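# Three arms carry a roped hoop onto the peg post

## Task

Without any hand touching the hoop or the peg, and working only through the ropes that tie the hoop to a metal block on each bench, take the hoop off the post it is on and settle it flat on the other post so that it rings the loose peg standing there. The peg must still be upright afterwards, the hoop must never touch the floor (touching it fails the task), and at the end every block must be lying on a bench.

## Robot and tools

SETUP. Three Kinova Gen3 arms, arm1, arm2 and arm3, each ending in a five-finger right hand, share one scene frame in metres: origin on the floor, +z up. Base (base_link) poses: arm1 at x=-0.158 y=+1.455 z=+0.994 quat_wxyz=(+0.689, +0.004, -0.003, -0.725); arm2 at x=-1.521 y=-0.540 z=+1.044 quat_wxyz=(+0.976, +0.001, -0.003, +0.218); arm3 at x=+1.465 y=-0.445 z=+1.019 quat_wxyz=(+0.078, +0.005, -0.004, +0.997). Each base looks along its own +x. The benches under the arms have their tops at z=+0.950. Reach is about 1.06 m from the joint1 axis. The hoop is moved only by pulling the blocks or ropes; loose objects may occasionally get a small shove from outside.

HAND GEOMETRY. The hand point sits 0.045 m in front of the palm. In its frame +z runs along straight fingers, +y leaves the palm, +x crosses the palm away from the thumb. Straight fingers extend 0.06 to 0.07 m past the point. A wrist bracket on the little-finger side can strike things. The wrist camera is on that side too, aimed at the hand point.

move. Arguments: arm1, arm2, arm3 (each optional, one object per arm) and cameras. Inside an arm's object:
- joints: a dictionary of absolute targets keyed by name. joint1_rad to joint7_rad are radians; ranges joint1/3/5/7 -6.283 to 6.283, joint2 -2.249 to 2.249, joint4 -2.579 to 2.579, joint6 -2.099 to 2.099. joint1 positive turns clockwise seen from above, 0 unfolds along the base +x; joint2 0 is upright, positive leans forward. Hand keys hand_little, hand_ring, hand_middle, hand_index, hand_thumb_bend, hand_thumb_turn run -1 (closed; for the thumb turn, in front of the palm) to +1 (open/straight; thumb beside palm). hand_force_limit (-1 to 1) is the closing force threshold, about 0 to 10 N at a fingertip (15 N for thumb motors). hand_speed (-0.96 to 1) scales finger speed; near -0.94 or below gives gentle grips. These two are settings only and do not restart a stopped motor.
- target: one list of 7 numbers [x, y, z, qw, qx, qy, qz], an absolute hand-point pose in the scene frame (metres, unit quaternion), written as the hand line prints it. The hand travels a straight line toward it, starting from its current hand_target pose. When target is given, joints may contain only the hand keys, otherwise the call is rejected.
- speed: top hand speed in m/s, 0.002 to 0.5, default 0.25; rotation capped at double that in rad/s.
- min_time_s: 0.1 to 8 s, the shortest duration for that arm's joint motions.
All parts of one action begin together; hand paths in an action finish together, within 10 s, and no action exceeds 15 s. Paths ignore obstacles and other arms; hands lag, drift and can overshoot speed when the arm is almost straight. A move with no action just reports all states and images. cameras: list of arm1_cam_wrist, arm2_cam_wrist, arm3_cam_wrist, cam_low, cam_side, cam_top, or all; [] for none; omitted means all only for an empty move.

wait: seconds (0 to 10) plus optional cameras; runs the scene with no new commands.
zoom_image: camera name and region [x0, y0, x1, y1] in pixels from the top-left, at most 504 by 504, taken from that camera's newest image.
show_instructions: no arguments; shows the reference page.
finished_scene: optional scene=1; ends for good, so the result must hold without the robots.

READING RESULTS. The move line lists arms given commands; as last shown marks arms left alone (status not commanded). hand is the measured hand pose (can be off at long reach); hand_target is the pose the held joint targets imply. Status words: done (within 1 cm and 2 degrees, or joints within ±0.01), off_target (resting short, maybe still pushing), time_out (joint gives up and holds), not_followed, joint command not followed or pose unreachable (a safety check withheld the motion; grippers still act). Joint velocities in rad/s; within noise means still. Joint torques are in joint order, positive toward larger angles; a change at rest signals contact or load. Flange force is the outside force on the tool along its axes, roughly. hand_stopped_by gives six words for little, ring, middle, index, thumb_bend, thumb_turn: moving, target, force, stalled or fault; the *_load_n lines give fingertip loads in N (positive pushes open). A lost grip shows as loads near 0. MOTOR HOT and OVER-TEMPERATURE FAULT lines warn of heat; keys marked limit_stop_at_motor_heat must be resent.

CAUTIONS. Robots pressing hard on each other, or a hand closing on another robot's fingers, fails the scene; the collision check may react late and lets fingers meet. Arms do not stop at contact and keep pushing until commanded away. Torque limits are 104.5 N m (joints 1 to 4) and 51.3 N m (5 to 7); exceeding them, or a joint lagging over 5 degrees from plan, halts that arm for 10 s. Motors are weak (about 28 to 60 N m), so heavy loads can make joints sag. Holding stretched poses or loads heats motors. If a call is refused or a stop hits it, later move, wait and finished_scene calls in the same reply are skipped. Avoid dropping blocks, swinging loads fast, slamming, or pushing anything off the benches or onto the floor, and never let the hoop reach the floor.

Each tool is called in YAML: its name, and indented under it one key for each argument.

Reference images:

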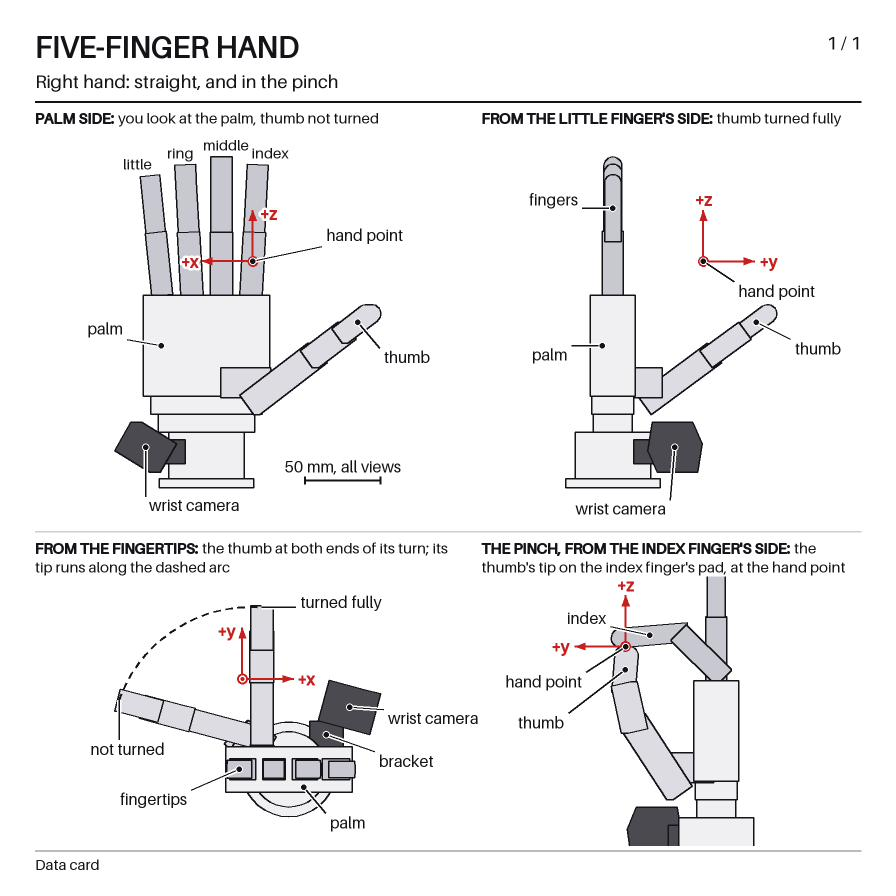

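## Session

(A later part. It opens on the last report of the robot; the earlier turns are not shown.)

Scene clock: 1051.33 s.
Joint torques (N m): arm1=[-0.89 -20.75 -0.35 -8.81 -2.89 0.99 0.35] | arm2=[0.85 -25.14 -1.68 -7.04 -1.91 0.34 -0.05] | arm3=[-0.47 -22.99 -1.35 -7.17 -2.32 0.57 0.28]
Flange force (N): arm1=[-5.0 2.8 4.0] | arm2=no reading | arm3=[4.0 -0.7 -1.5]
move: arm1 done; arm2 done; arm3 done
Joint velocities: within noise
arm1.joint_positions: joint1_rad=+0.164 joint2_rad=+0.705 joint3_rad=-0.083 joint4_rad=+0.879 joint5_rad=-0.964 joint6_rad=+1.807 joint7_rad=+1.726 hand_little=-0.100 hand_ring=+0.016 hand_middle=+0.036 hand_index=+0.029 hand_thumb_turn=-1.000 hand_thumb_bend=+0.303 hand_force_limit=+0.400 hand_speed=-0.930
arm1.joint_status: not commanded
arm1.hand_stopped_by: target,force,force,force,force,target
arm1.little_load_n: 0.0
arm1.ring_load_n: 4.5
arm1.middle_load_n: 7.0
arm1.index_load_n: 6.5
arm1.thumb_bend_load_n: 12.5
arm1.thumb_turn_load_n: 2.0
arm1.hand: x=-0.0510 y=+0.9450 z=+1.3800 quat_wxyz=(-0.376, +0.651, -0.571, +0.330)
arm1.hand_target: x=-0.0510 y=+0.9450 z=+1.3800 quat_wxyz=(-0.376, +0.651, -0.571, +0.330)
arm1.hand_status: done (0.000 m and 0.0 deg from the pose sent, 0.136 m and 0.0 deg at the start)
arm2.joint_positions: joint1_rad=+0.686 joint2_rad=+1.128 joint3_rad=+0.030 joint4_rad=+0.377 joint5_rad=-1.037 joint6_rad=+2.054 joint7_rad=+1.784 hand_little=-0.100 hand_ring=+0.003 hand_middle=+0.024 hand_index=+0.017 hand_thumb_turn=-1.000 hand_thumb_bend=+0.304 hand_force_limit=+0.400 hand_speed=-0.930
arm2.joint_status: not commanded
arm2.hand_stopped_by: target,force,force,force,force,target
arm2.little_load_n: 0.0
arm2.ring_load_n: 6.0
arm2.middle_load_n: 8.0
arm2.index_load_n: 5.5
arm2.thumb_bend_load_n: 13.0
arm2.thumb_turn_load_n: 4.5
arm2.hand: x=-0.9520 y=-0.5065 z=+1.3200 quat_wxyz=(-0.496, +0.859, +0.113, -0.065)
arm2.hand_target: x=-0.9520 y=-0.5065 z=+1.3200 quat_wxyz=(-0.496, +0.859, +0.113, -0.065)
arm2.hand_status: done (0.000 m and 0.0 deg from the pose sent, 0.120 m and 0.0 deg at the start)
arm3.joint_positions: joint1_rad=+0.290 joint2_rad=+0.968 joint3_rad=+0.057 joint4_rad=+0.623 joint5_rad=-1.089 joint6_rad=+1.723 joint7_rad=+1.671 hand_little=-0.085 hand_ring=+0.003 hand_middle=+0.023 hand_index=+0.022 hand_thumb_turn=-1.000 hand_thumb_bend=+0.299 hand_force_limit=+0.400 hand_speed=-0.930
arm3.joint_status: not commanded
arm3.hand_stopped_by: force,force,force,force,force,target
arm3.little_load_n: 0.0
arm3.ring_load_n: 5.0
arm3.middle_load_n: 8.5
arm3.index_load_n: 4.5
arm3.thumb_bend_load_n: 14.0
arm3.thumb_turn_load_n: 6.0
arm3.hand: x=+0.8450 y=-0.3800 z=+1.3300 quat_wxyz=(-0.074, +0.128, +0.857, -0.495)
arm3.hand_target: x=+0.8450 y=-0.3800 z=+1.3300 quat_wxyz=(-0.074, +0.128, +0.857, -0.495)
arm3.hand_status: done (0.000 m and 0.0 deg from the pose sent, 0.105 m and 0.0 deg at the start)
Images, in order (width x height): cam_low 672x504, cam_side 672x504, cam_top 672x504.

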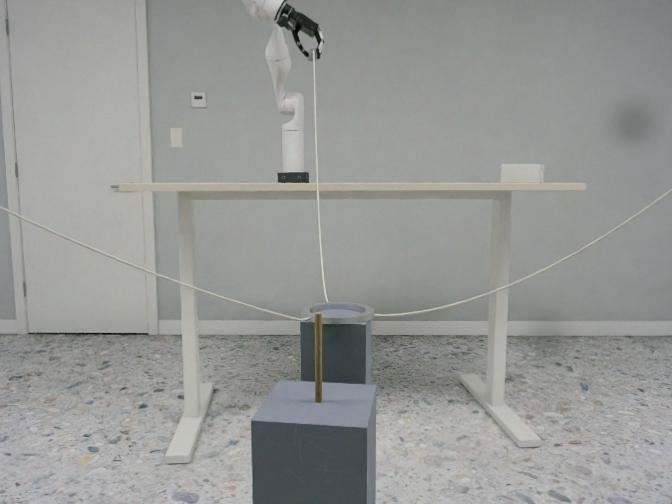

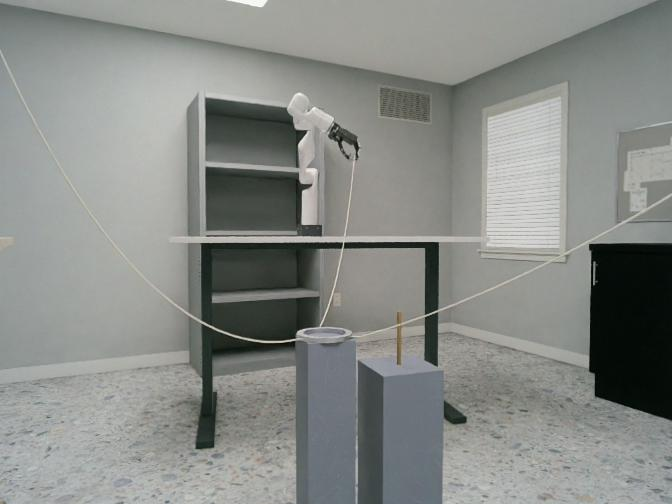

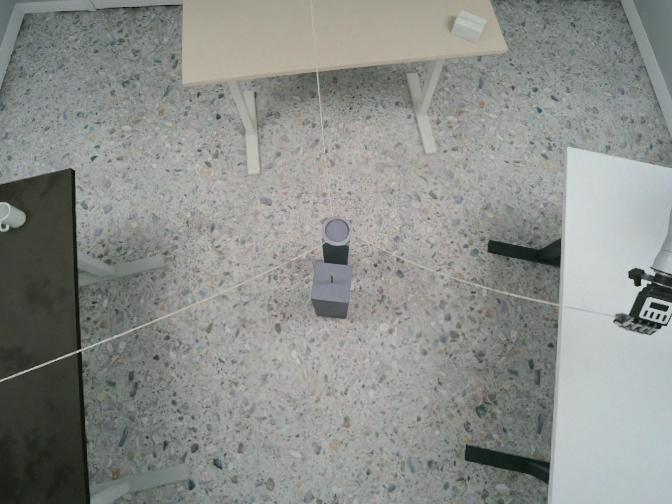

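move:
  arm1: {"target": [-0.052, 0.975, 1.425, -0.3759, 0.6511, -0.5710, 0.3297], "speed": 0.04}
  arm2: {"target": [-0.984, -0.526, 1.345, -0.4957, 0.8586, 0.1130, -0.0653], "speed": 0.04}
  arm3: {"target": [0.877, -0.402, 1.36, -0.0739, 0.1280, 0.8565, -0.4945], "speed": 0.04}
  cameras: ["all"]

zoom_image:
  camera: "cam_low"
  region: [220, 270, 460, 420]

Scene clock: 1069.33 s.
Joint torques (N m): arm1=[-0.96 -19.86 -0.41 -8.81 -3.06 1.11 0.3] | arm2=[1.07 -24.24 -1.43 -7.02 -1.81 0.82 -0.08] | arm3=[-0.69 -21.72 -1.35 -7.16 -2.52 0.98 0.26]
Flange force (N): arm1=[-3.8 3.8 4.5] | arm2=[3.4 0.8 0.3] | arm3=[3.8 -0.1 -1.1]
move: arm1 done; arm2 done; arm3 done
Joint velocities: within noise
arm1.joint_positions: joint1_rad=+0.179 joint2_rad=+0.619 joint3_rad=-0.088 joint4_rad=+0.893 joint5_rad=-0.981 joint6_rad=+1.854 joint7_rad=+1.668 hand_little=-0.100 hand_ring=+0.016 hand_middle=+0.036 hand_index=+0.029 hand_thumb_turn=-1.000 hand_thumb_bend=+0.303 hand_force_limit=+0.400 hand_speed=-0.930
arm1.joint_status: not commanded
arm1.hand_stopped_by: target,force,force,force,force,target
arm1.little_load_n: 0.0
arm1.ring_load_n: 4.5
arm1.middle_load_n: 2.5
arm1.index_load_n: 6.5
arm1.thumb_bend_load_n: 11.0
arm1.thumb_turn_load_n: 0.5
arm1.hand: x=-0.0520 y=+0.9750 z=+1.4250 quat_wxyz=(-0.376, +0.651, -0.571, +0.330)
arm1.hand_target: x=-0.0520 y=+0.9750 z=+1.4250 quat_wxyz=(-0.376, +0.651, -0.571, +0.330)
arm1.hand_status: done (0.000 m and 0.0 deg from the pose sent, 0.054 m and 0.0 deg at the start)
arm2.joint_positions: joint1_rad=+0.721 joint2_rad=+1.005 joint3_rad=+0.043 joint4_rad=+0.566 joint5_rad=-1.005 joint6_rad=+2.057 joint7_rad=+1.874 hand_little=-0.100 hand_ring=+0.003 hand_middle=+0.024 hand_index=+0.017 hand_thumb_turn=-1.000 hand_thumb_bend=+0.304 hand_force_limit=+0.400 hand_speed=-0.930
arm2.joint_status: not commanded
arm2.hand_stopped_by: target,force,force,force,force,target
arm2.little_load_n: 0.0
arm2.ring_load_n: 6.5
arm2.middle_load_n: 8.0
arm2.index_load_n: 5.0
arm2.thumb_bend_load_n: 13.0
arm2.thumb_turn_load_n: 4.0
arm2.hand: x=-0.9840 y=-0.5260 z=+1.3450 quat_wxyz=(-0.496, +0.859, +0.113, -0.065)
arm2.hand_target: x=-0.9840 y=-0.5260 z=+1.3450 quat_wxyz=(-0.496, +0.859, +0.113, -0.065)
arm2.hand_status: done (0.000 m and 0.0 deg from the pose sent, 0.045 m and 0.0 deg at the start)
arm3.joint_positions: joint1_rad=+0.276 joint2_rad=+0.825 joint3_rad=+0.058 joint4_rad=+0.819 joint5_rad=-1.079 joint6_rad=+1.692 joint7_rad=+1.714 hand_little=-0.085 hand_ring=+0.003 hand_middle=+0.023 hand_index=+0.022 hand_thumb_turn=-1.000 hand_thumb_bend=+0.299 hand_force_limit=+0.400 hand_speed=-0.930
arm3.joint_status: not commanded
arm3.hand_stopped_by: force,force,force,force,force,target
arm3.little_load_n: 0.0
arm3.ring_load_n: 5.5
arm3.middle_load_n: 8.5
arm3.index_load_n: 4.0
arm3.thumb_bend_load_n: 14.0
arm3.thumb_turn_load_n: 5.0
arm3.hand: x=+0.8770 y=-0.4020 z=+1.3600 quat_wxyz=(-0.074, +0.128, +0.857, -0.495)
arm3.hand_target: x=+0.8770 y=-0.4020 z=+1.3600 quat_wxyz=(-0.074, +0.128, +0.857, -0.495)
arm3.hand_status: done (0.000 m and 0.0 deg from the pose sent, 0.049 m and 0.0 deg at the start)
pictures: arm1_cam_wrist, arm2_cam_wrist, arm3_cam_wrist, cam_low, cam_side, cam_top
Images, in order (width x height): arm1_cam_wrist 672x504, arm2_cam_wrist 672x504, arm3_cam_wrist 672x504, cam_low 672x504, cam_side 672x504, cam_top 672x504.

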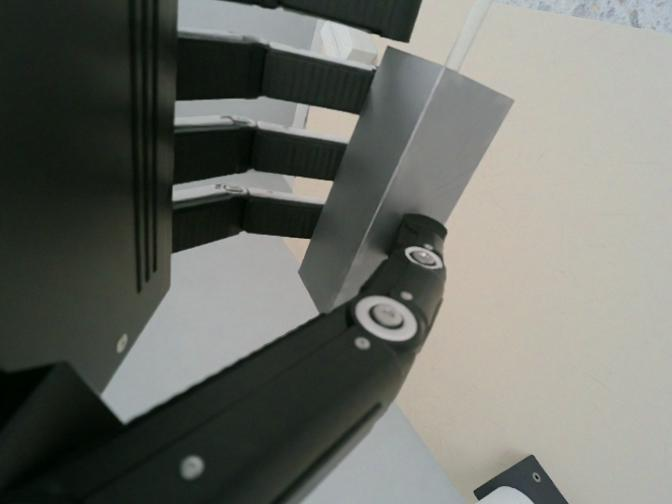

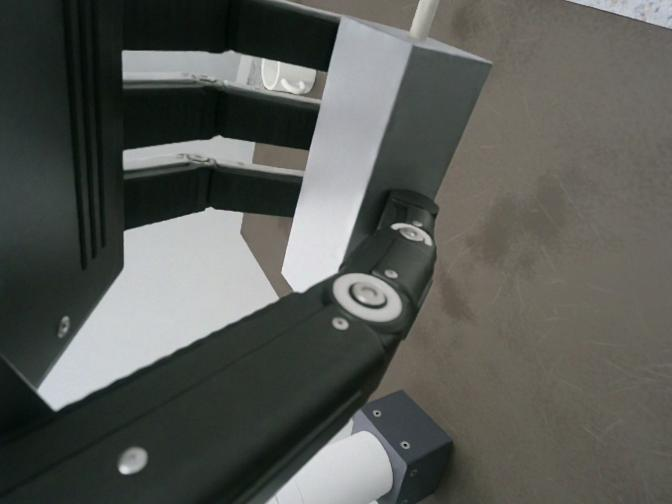

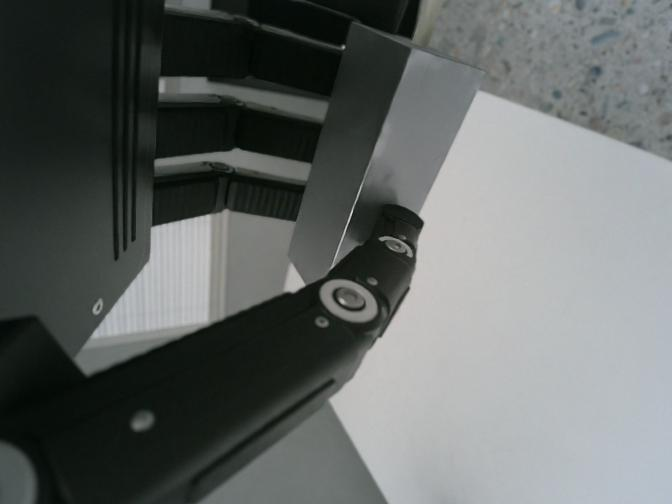

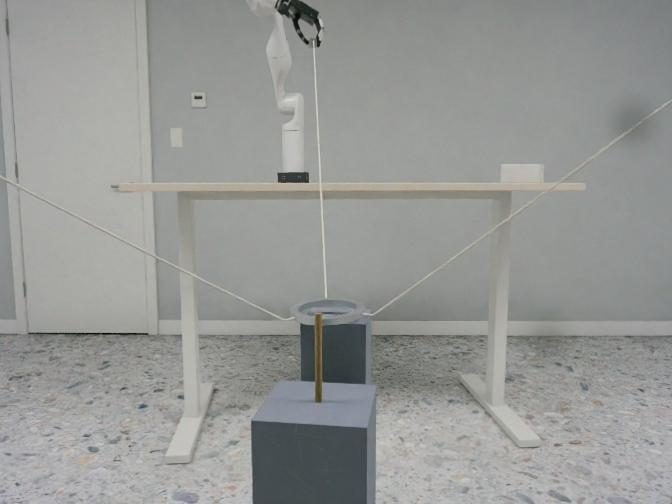

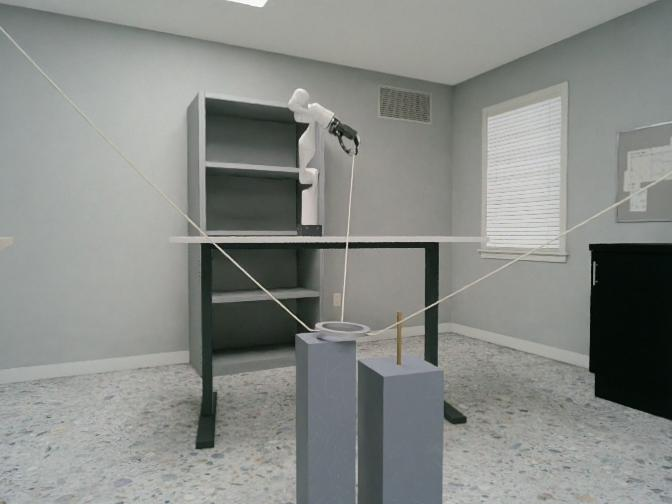

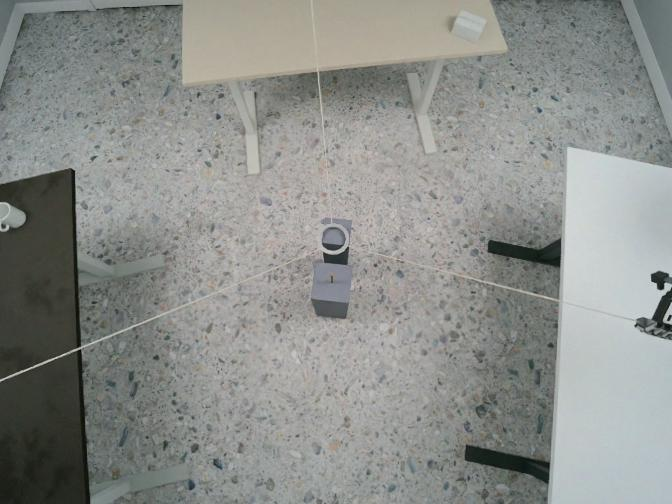

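Scaled by 2.100 from the camera's image (finer frame: 960x720).

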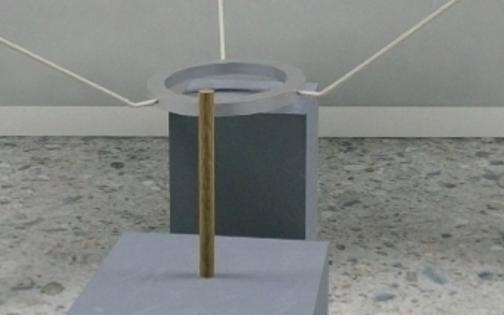

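move:
  arm1: {"target": [-0.055, 1.018, 1.505, -0.3759, 0.6511, -0.5710, 0.3297], "speed": 0.04}
  arm2: {"target": [-1.027, -0.552, 1.393, -0.4957, 0.8586, 0.1130, -0.0653], "speed": 0.04}
  arm3: {"target": [0.9195, -0.428, 1.423, -0.0739, 0.1280, 0.8565, -0.4945], "speed": 0.04}
  cameras: ["all"]

zoom_image:
  camera: "cam_low"
  region: [220, 220, 460, 420]

zoom_image:
  camera: "cam_side"
  region: [260, 260, 460, 420]

zoom_image:
  camera: "cam_top"
  region: [270, 180, 410, 320]

Scene clock: 1099.37 s.
Joint torques (N m): arm1=[-0.99 -18.13 -0.31 -8.57 -3.01 0.7 0.27] | arm2=[1.05 -22.7 -1.47 -6.9 -1.74 0.81 -0.11] | arm3=[-0.69 -19.59 -1.25 -7.19 -2.54 0.9 0.27]
Flange force (N): arm1=[-3.6 4.6 5.1] | arm2=[3.7 0.8 -0.2] | arm3=[3.5 -0.3 -1.0]
move: arm1 done; arm2 done; arm3 done
Joint velocities: within noise
arm1.joint_positions: joint1_rad=+0.204 joint2_rad=+0.529 joint3_rad=-0.102 joint4_rad=+0.792 joint5_rad=-1.038 joint6_rad=+1.964 joint7_rad=+1.500 hand_little=-0.100 hand_ring=+0.016 hand_middle=+0.036 hand_index=+0.029 hand_thumb_turn=-1.000 hand_thumb_bend=+0.303 hand_force_limit=+0.400 hand_speed=-0.930
arm1.joint_status: not commanded
arm1.hand_stopped_by: target,force,force,force,force,target
arm1.little_load_n: 0.0
arm1.ring_load_n: 4.5
arm1.middle_load_n: 2.5
arm1.index_load_n: 7.0
arm1.thumb_bend_load_n: 11.0
arm1.thumb_turn_load_n: 0.5
arm1.hand: x=-0.0550 y=+1.0180 z=+1.5050 quat_wxyz=(-0.376, +0.651, -0.571, +0.330)
arm1.hand_target: x=-0.0550 y=+1.0180 z=+1.5050 quat_wxyz=(-0.376, +0.651, -0.571, +0.330)
arm1.hand_status: done (0.000 m and 0.0 deg from the pose sent, 0.091 m and 0.0 deg at the start)
arm2.joint_positions: joint1_rad=+0.797 joint2_rad=+0.879 joint3_rad=-0.026 joint4_rad=+0.670 joint5_rad=-0.947 joint6_rad=+2.100 joint7_rad=+1.879 hand_little=-0.100 hand_ring=+0.003 hand_middle=+0.024 hand_index=+0.017 hand_thumb_turn=-1.000 hand_thumb_bend=+0.304 hand_force_limit=+0.400 hand_speed=-0.930
arm2.joint_status: not commanded
arm2.hand_stopped_by: target,force,force,force,force,target
arm2.little_load_n: 0.0
arm2.ring_load_n: 7.0
arm2.middle_load_n: 8.0
arm2.index_load_n: 5.0
arm2.thumb_bend_load_n: 13.0
arm2.thumb_turn_load_n: 3.5
arm2.hand: x=-1.0270 y=-0.5520 z=+1.3931 quat_wxyz=(-0.496, +0.859, +0.113, -0.065)
arm2.hand_target: x=-1.0270 y=-0.5520 z=+1.3930 quat_wxyz=(-0.496, +0.859, +0.113, -0.065)
arm2.hand_status: done (0.000 m and 0.0 deg from the pose sent, 0.069 m and 0.0 deg at the start; a joint's target at an end of its range on 32 of 83 steps)
arm3.joint_positions: joint1_rad=+0.264 joint2_rad=+0.664 joint3_rad=+0.057 joint4_rad=+0.924 joint5_rad=-1.079 joint6_rad=+1.713 joint7_rad=+1.660 hand_little=-0.085 hand_ring=+0.003 hand_middle=+0.023 hand_index=+0.022 hand_thumb_turn=-1.000 hand_thumb_bend=+0.299 hand_force_limit=+0.400 hand_speed=-0.930
arm3.joint_status: not commanded
arm3.hand_stopped_by: force,force,force,force,force,target
arm3.little_load_n: 0.0
arm3.ring_load_n: 5.5
arm3.middle_load_n: 8.0
arm3.index_load_n: 4.0
arm3.thumb_bend_load_n: 14.5
arm3.thumb_turn_load_n: 5.5
arm3.hand: x=+0.9195 y=-0.4280 z=+1.4230 quat_wxyz=(-0.074, +0.128, +0.857, -0.495)
arm3.hand_target: x=+0.9195 y=-0.4280 z=+1.4230 quat_wxyz=(-0.074, +0.128, +0.857, -0.495)
arm3.hand_status: done (0.000 m and 0.0 deg from the pose sent, 0.080 m and 0.0 deg at the start)
pictures: arm1_cam_wrist, arm2_cam_wrist, arm3_cam_wrist, cam_low, cam_side, cam_top
Images, in order (width x height): arm1_cam_wrist 672x504, arm2_cam_wrist 672x504, arm3_cam_wrist 672x504, cam_low 672x504, cam_side 672x504, cam_top 672x504.

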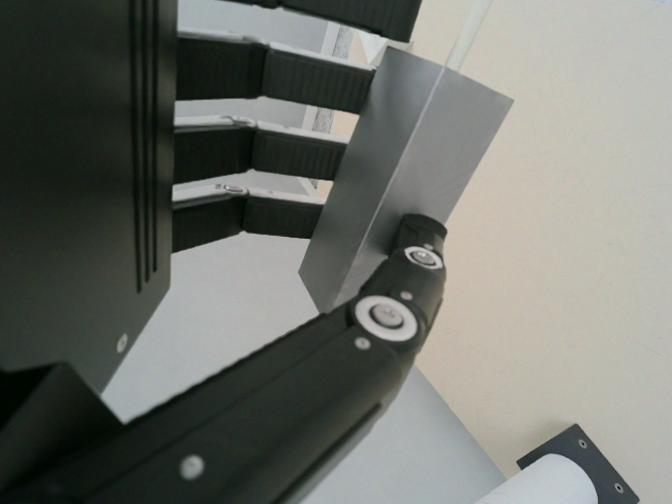

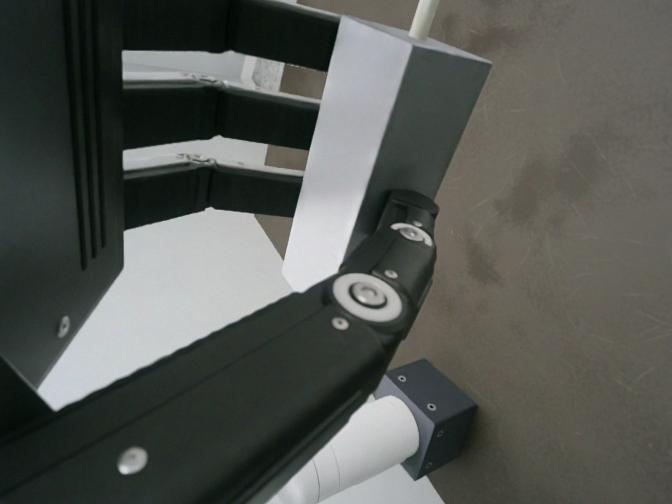

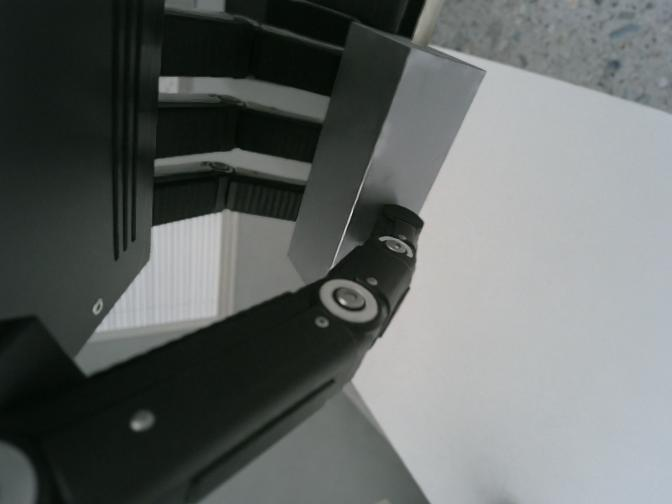

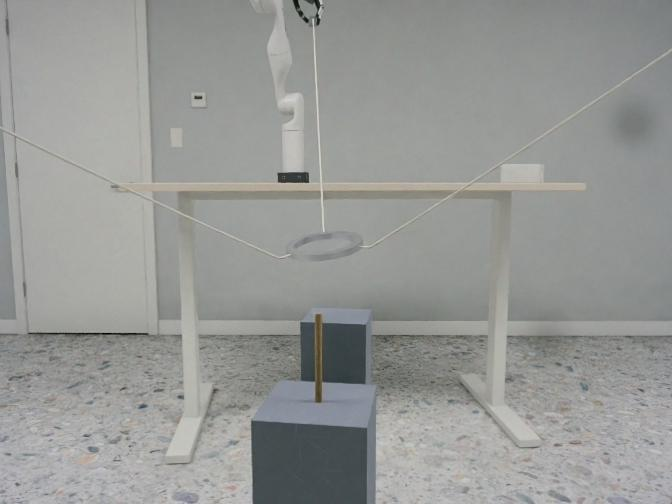

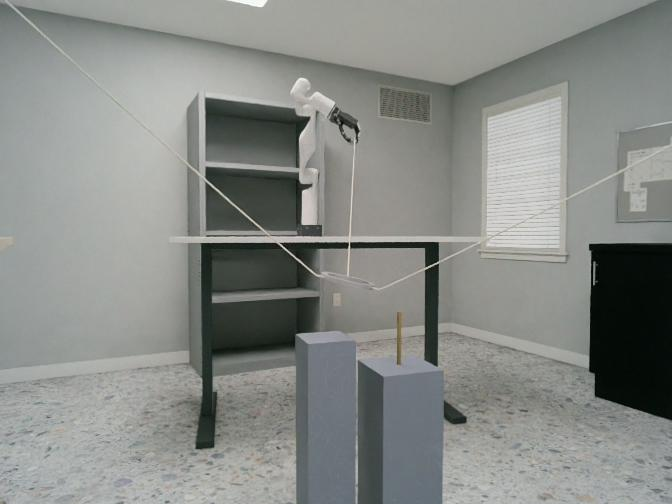

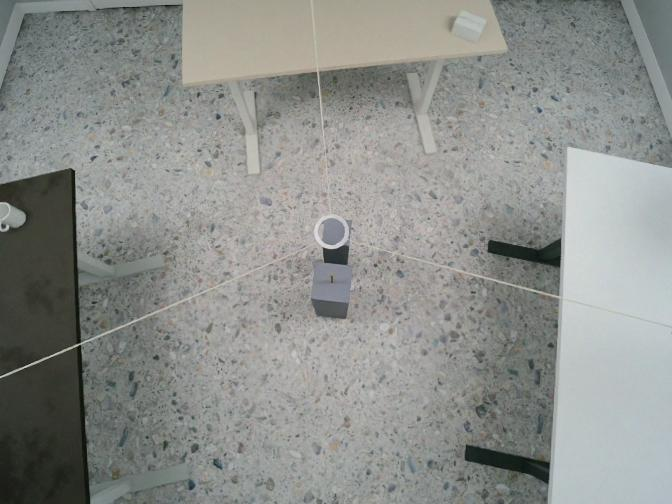

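Scaled by 2.100 from the camera's image (finer frame: 960x720).

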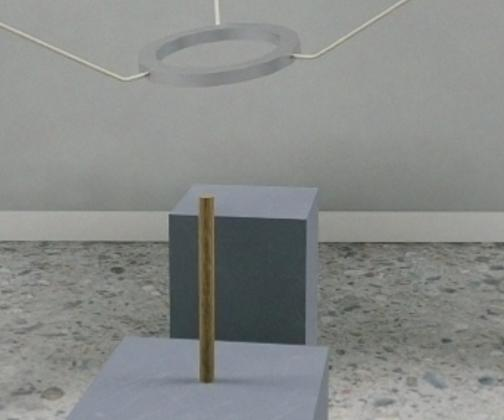

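Scaled by 2.520 from the camera's image (finer frame: 960x720).

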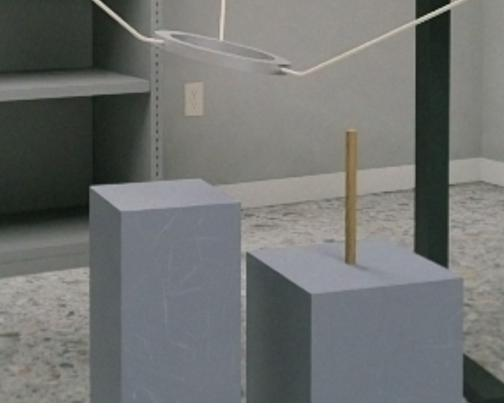

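Scaled by 3.600 from the camera's image (finer frame: 960x720).

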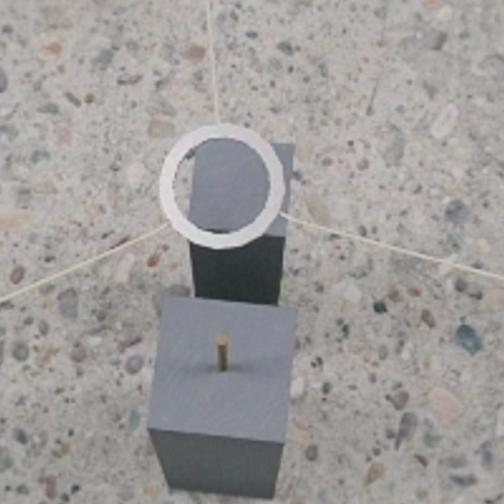

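move:
  arm1: {"target": [-0.055, 0.918, 1.455, -0.3759, 0.6511, -0.5710, 0.3297], "speed": 0.04}
  arm2: {"target": [-1.105, -0.602, 1.373, -0.4957, 0.8586, 0.1130, -0.0653], "speed": 0.04}
  arm3: {"target": [0.9655, -0.461, 1.443, -0.0739, 0.1280, 0.8565, -0.4945], "speed": 0.04}
  cameras: ["cam_low", "cam_side", "cam_top"]

zoom_image:
  camera: "cam_low"
  region: [220, 220, 460, 420]

zoom_image:
  camera: "cam_side"
  region: [260, 240, 460, 400]

zoom_image:
  camera: "cam_top"
  region: [270, 180, 410, 320]

Scene clock: 1127.03 s.
Joint torques (N m): arm1=[-1.03 -23.06 -0.66 -8.26 -2.85 0.35 0.32] | arm2=[1.15 -20.37 -1.03 -6.44 -1.4 1.53 -0.12] | arm3=[-0.67 -17.23 -0.98 -7.19 -2.53 1.07 0.25]
Flange force (N): arm1=no reading | arm2=[3.6 1.0 0.2] | arm3=[3.2 -0.2 -0.5]
move: arm1 done; arm2 done; arm3 done
Joint velocities: within noise
arm1.joint_positions: joint1_rad=+0.142 joint2_rad=+0.881 joint3_rad=-0.104 joint4_rad=+0.284 joint5_rad=-1.063 joint6_rad=+2.015 joint7_rad=+1.339 hand_little=-0.100 hand_ring=+0.016 hand_middle=+0.036 hand_index=+0.029 hand_thumb_turn=-1.000 hand_thumb_bend=+0.303 hand_force_limit=+0.400 hand_speed=-0.930
arm1.joint_status: not commanded
arm1.hand_stopped_by: target,force,force,force,force,target
arm1.little_load_n: 0.0
arm1.ring_load_n: 4.5
arm1.middle_load_n: 2.5
arm1.index_load_n: 7.0
arm1.thumb_bend_load_n: 11.0
arm1.thumb_turn_load_n: 0.5
arm1.hand: x=-0.0550 y=+0.9180 z=+1.4550 quat_wxyz=(-0.376, +0.651, -0.571, +0.330)
arm1.hand_target: x=-0.0550 y=+0.9180 z=+1.4550 quat_wxyz=(-0.376, +0.651, -0.571, +0.330)
arm1.hand_status: done (0.000 m and 0.0 deg from the pose sent, 0.112 m and 0.0 deg at the start)
arm2.joint_positions: joint1_rad=+0.916 joint2_rad=+0.732 joint3_rad=-0.001 joint4_rad=+1.024 joint5_rad=-0.816 joint6_rad=+2.074 joint7_rad=+2.160 hand_little=-0.100 hand_ring=+0.003 hand_middle=+0.024 hand_index=+0.017 hand_thumb_turn=-1.000 hand_thumb_bend=+0.304 hand_force_limit=+0.400 hand_speed=-0.930
arm2.joint_status: not commanded
arm2.hand_stopped_by: target,force,force,force,force,target
arm2.little_load_n: 0.0
arm2.ring_load_n: 6.5
arm2.middle_load_n: 8.0
arm2.index_load_n: 5.5
arm2.thumb_bend_load_n: 13.0
arm2.thumb_turn_load_n: 3.5
arm2.hand: x=-1.1050 y=-0.6020 z=+1.3730 quat_wxyz=(-0.496, +0.859, +0.113, -0.065)
arm2.hand_target: x=-1.1050 y=-0.6020 z=+1.3730 quat_wxyz=(-0.496, +0.859, +0.113, -0.065)
arm2.hand_status: done (0.000 m and 0.0 deg from the pose sent, 0.095 m and 0.0 deg at the start)
arm3.joint_positions: joint1_rad=+0.240 joint2_rad=+0.506 joint3_rad=+0.055 joint4_rad=+1.132 joint5_rad=-1.067 joint6_rad=+1.670 joint7_rad=+1.694 hand_little=-0.085 hand_ring=+0.003 hand_middle=+0.023 hand_index=+0.022 hand_thumb_turn=-1.000 hand_thumb_bend=+0.299 hand_force_limit=+0.400 hand_speed=-0.930
arm3.joint_status: not commanded
arm3.hand_stopped_by: force,force,force,force,force,target
arm3.little_load_n: 0.0
arm3.ring_load_n: 5.5
arm3.middle_load_n: 8.5
arm3.index_load_n: 4.0
arm3.thumb_bend_load_n: 14.0
arm3.thumb_turn_load_n: 5.0
arm3.hand: x=+0.9655 y=-0.4610 z=+1.4430 quat_wxyz=(-0.074, +0.128, +0.857, -0.494)
arm3.hand_target: x=+0.9655 y=-0.4610 z=+1.4430 quat_wxyz=(-0.074, +0.128, +0.857, -0.494)
arm3.hand_status: done (0.000 m and 0.0 deg from the pose sent, 0.060 m and 0.0 deg at the start)
Images, in order (width x height): cam_low 672x504, cam_side 672x504, cam_top 672x504.

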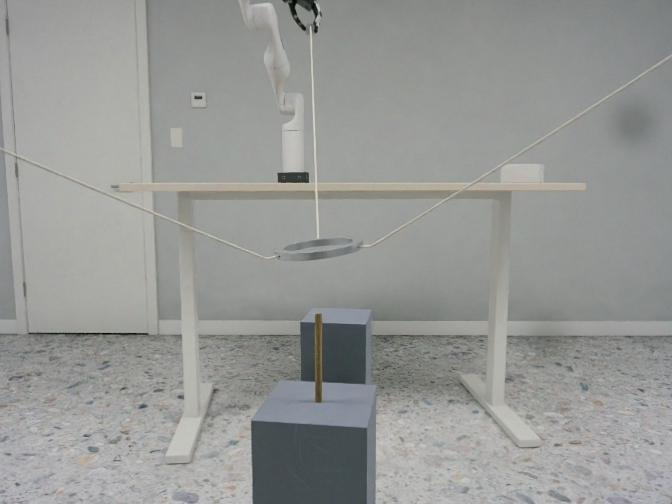

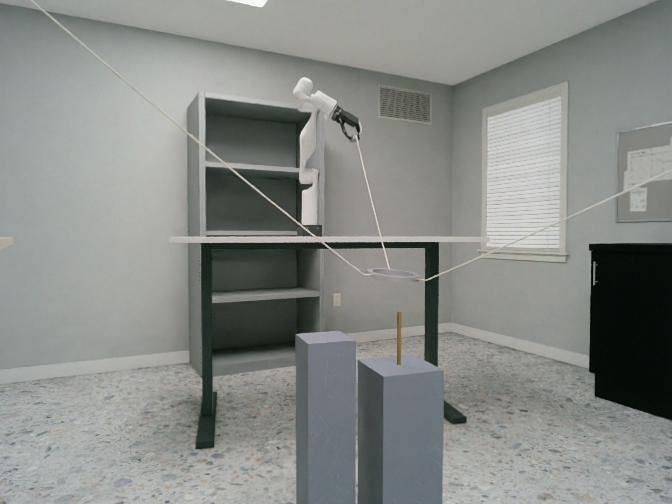

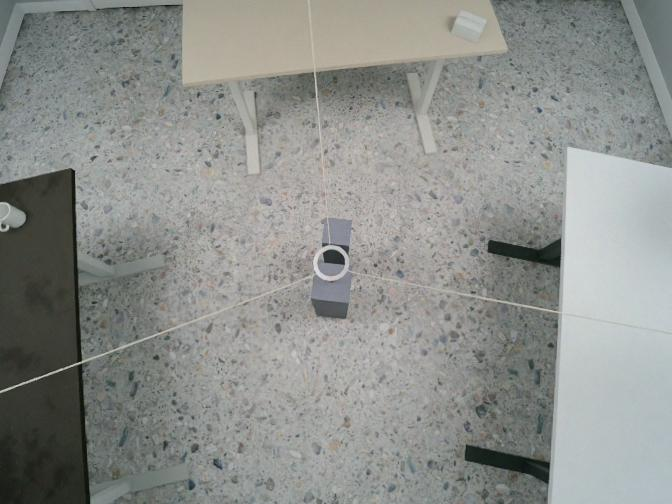

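Scaled by 2.100 from the camera's image (finer frame: 960x720).

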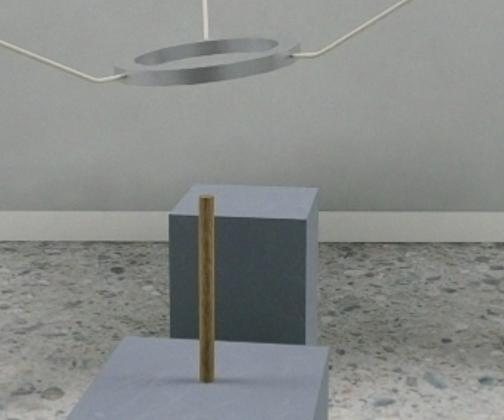

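Scaled by 2.520 from the camera's image (finer frame: 960x720).

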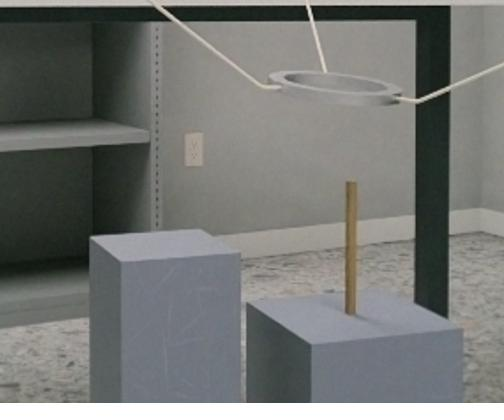

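Scaled by 3.600 from the camera's image (finer frame: 960x720).

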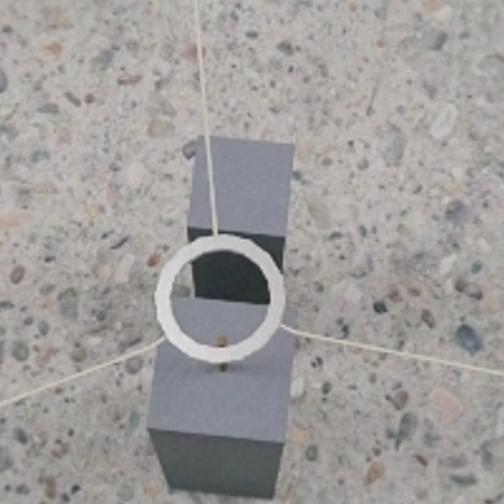

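move:
  arm1: {"target": [-0.055, 0.903, 1.382, -0.3759, 0.6511, -0.5710, 0.3297], "speed": 0.04}
  arm2: {"target": [-1.105, -0.602, 1.318, -0.4957, 0.8586, 0.1130, -0.0653], "speed": 0.04}
  arm3: {"target": [0.9655, -0.461, 1.383, -0.0739, 0.1280, 0.8565, -0.4945], "speed": 0.04}
  cameras: ["cam_low", "cam_side", "cam_top"]

zoom_image:
  camera: "cam_low"
  region: [220, 220, 460, 420]

zoom_image:
  camera: "cam_side"
  region: [260, 240, 460, 400]

zoom_image:
  camera: "cam_top"
  region: [270, 180, 410, 320]

Scene clock: 1149.70 s.
Joint torques (N m): arm1=[-1.07 -23.24 -0.56 -8.79 -3.04 0.96 0.28] | arm2=[1.07 -20.51 -0.94 -5.98 -1.29 1.73 -0.09] | arm3=[-0.7 -17.3 -0.98 -6.87 -2.37 1.48 0.21]
Flange force (N): arm1=[-7.0 4.0 5.4] | arm2=[3.8 1.1 -0.1] | arm3=[3.1 0.1 -0.4]
move: arm1 done; arm2 done; arm3 done
Joint velocities: within noise
arm1.joint_positions: joint1_rad=+0.144 joint2_rad=+0.854 joint3_rad=-0.075 joint4_rad=+0.583 joint5_rad=-0.996 joint6_rad=+1.885 joint7_rad=+1.597 hand_little=-0.100 hand_ring=+0.016 hand_middle=+0.036 hand_index=+0.029 hand_thumb_turn=-1.000 hand_thumb_bend=+0.303 hand_force_limit=+0.400 hand_speed=-0.930
arm1.joint_status: not commanded
arm1.hand_stopped_by: target,force,force,force,force,target
arm1.little_load_n: 0.5
arm1.ring_load_n: 4.5
arm1.middle_load_n: 2.5
arm1.index_load_n: 6.5
arm1.thumb_bend_load_n: 11.0
arm1.thumb_turn_load_n: 0.5
arm1.hand: x=-0.0550 y=+0.9030 z=+1.3819 quat_wxyz=(-0.376, +0.651, -0.571, +0.330)
arm1.hand_target: x=-0.0550 y=+0.9030 z=+1.3820 quat_wxyz=(-0.376, +0.651, -0.571, +0.330)
arm1.hand_status: done (0.000 m and 0.0 deg from the pose sent, 0.075 m and 0.0 deg at the start)
arm2.joint_positions: joint1_rad=+0.914 joint2_rad=+0.769 joint3_rad=+0.004 joint4_rad=+1.133 joint5_rad=-0.767 joint6_rad=+1.973 joint7_rad=+2.277 hand_little=-0.100 hand_ring=+0.003 hand_middle=+0.024 hand_index=+0.017 hand_thumb_turn=-1.000 hand_thumb_bend=+0.304 hand_force_limit=+0.400 hand_speed=-0.930
arm2.joint_status: not commanded
arm2.hand_stopped_by: target,force,force,force,force,target
arm2.little_load_n: 0.0
arm2.ring_load_n: 6.5
arm2.middle_load_n: 8.5
arm2.index_load_n: 5.0
arm2.thumb_bend_load_n: 13.0
arm2.thumb_turn_load_n: 3.5
arm2.hand: x=-1.1050 y=-0.6020 z=+1.3180 quat_wxyz=(-0.496, +0.859, +0.113, -0.065)
arm2.hand_target: x=-1.1050 y=-0.6020 z=+1.3180 quat_wxyz=(-0.496, +0.859, +0.113, -0.065)
arm2.hand_status: done (0.000 m and 0.0 deg from the pose sent, 0.055 m and 0.0 deg at the start)
arm3.joint_positions: joint1_rad=+0.239 joint2_rad=+0.528 joint3_rad=+0.051 joint4_rad=+1.289 joint5_rad=-1.058 joint6_rad=+1.580 joint7_rad=+1.848 hand_little=-0.085 hand_ring=+0.003 hand_middle=+0.023 hand_index=+0.022 hand_thumb_turn=-1.000 hand_thumb_bend=+0.299 hand_force_limit=+0.400 hand_speed=-0.930
arm3.joint_status: not commanded
arm3.hand_stopped_by: force,force,force,force,force,target
arm3.little_load_n: 0.0
arm3.ring_load_n: 5.5
arm3.middle_load_n: 8.5
arm3.index_load_n: 3.5
arm3.thumb_bend_load_n: 14.0
arm3.thumb_turn_load_n: 5.0
arm3.hand: x=+0.9655 y=-0.4610 z=+1.3830 quat_wxyz=(-0.074, +0.128, +0.857, -0.494)
arm3.hand_target: x=+0.9655 y=-0.4610 z=+1.3830 quat_wxyz=(-0.074, +0.128, +0.857, -0.494)
arm3.hand_status: done (0.000 m and 0.0 deg from the pose sent, 0.060 m and 0.0 deg at the start)
Images, in order (width x height): cam_low 672x504, cam_side 672x504, cam_top 672x504.

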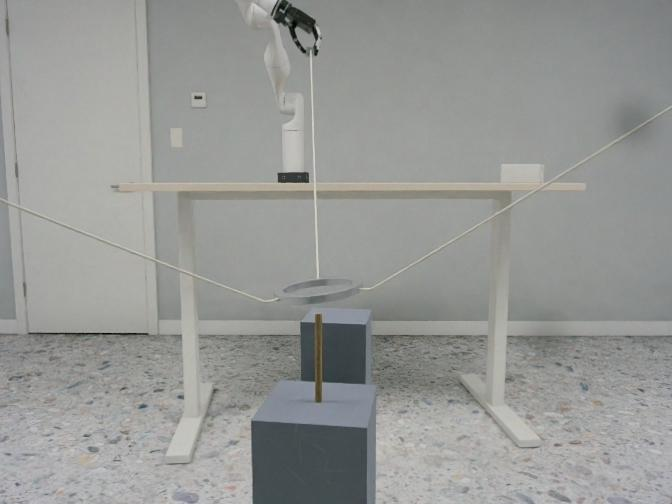

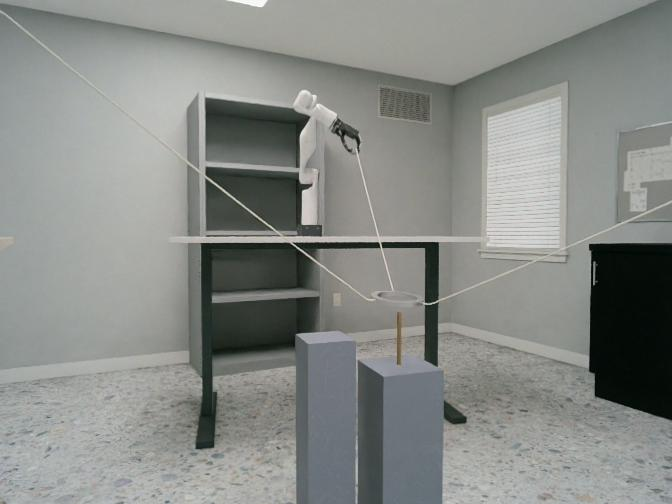

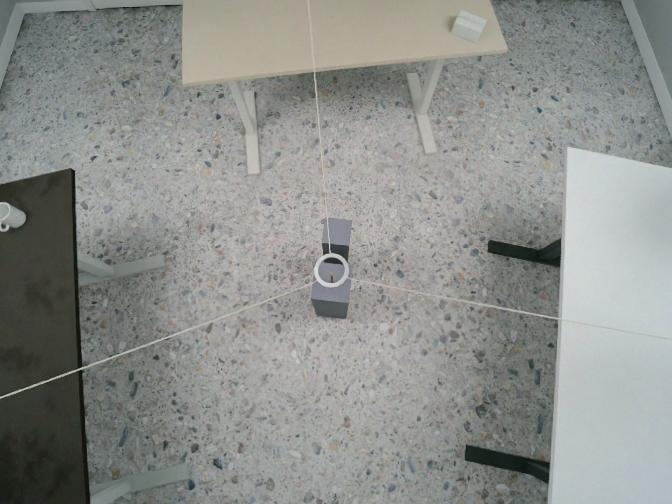

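Scaled by 2.100 from the camera's image (finer frame: 960x720).

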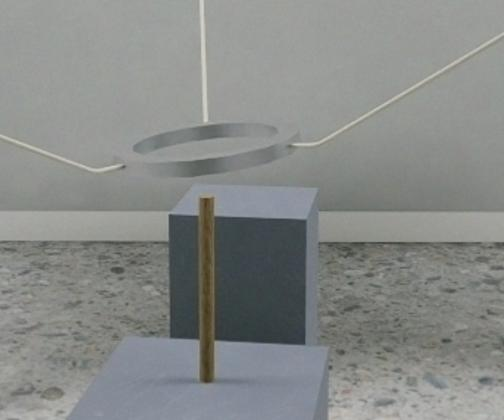

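Scaled by 2.520 from the camera's image (finer frame: 960x720).

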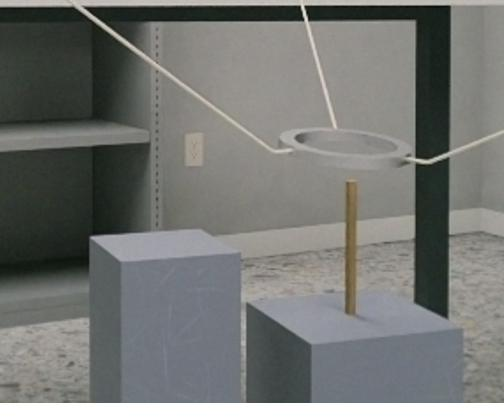

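Scaled by 3.600 from the camera's image (finer frame: 960x720).

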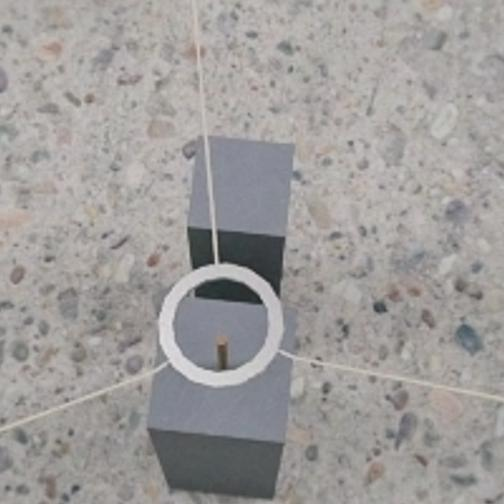

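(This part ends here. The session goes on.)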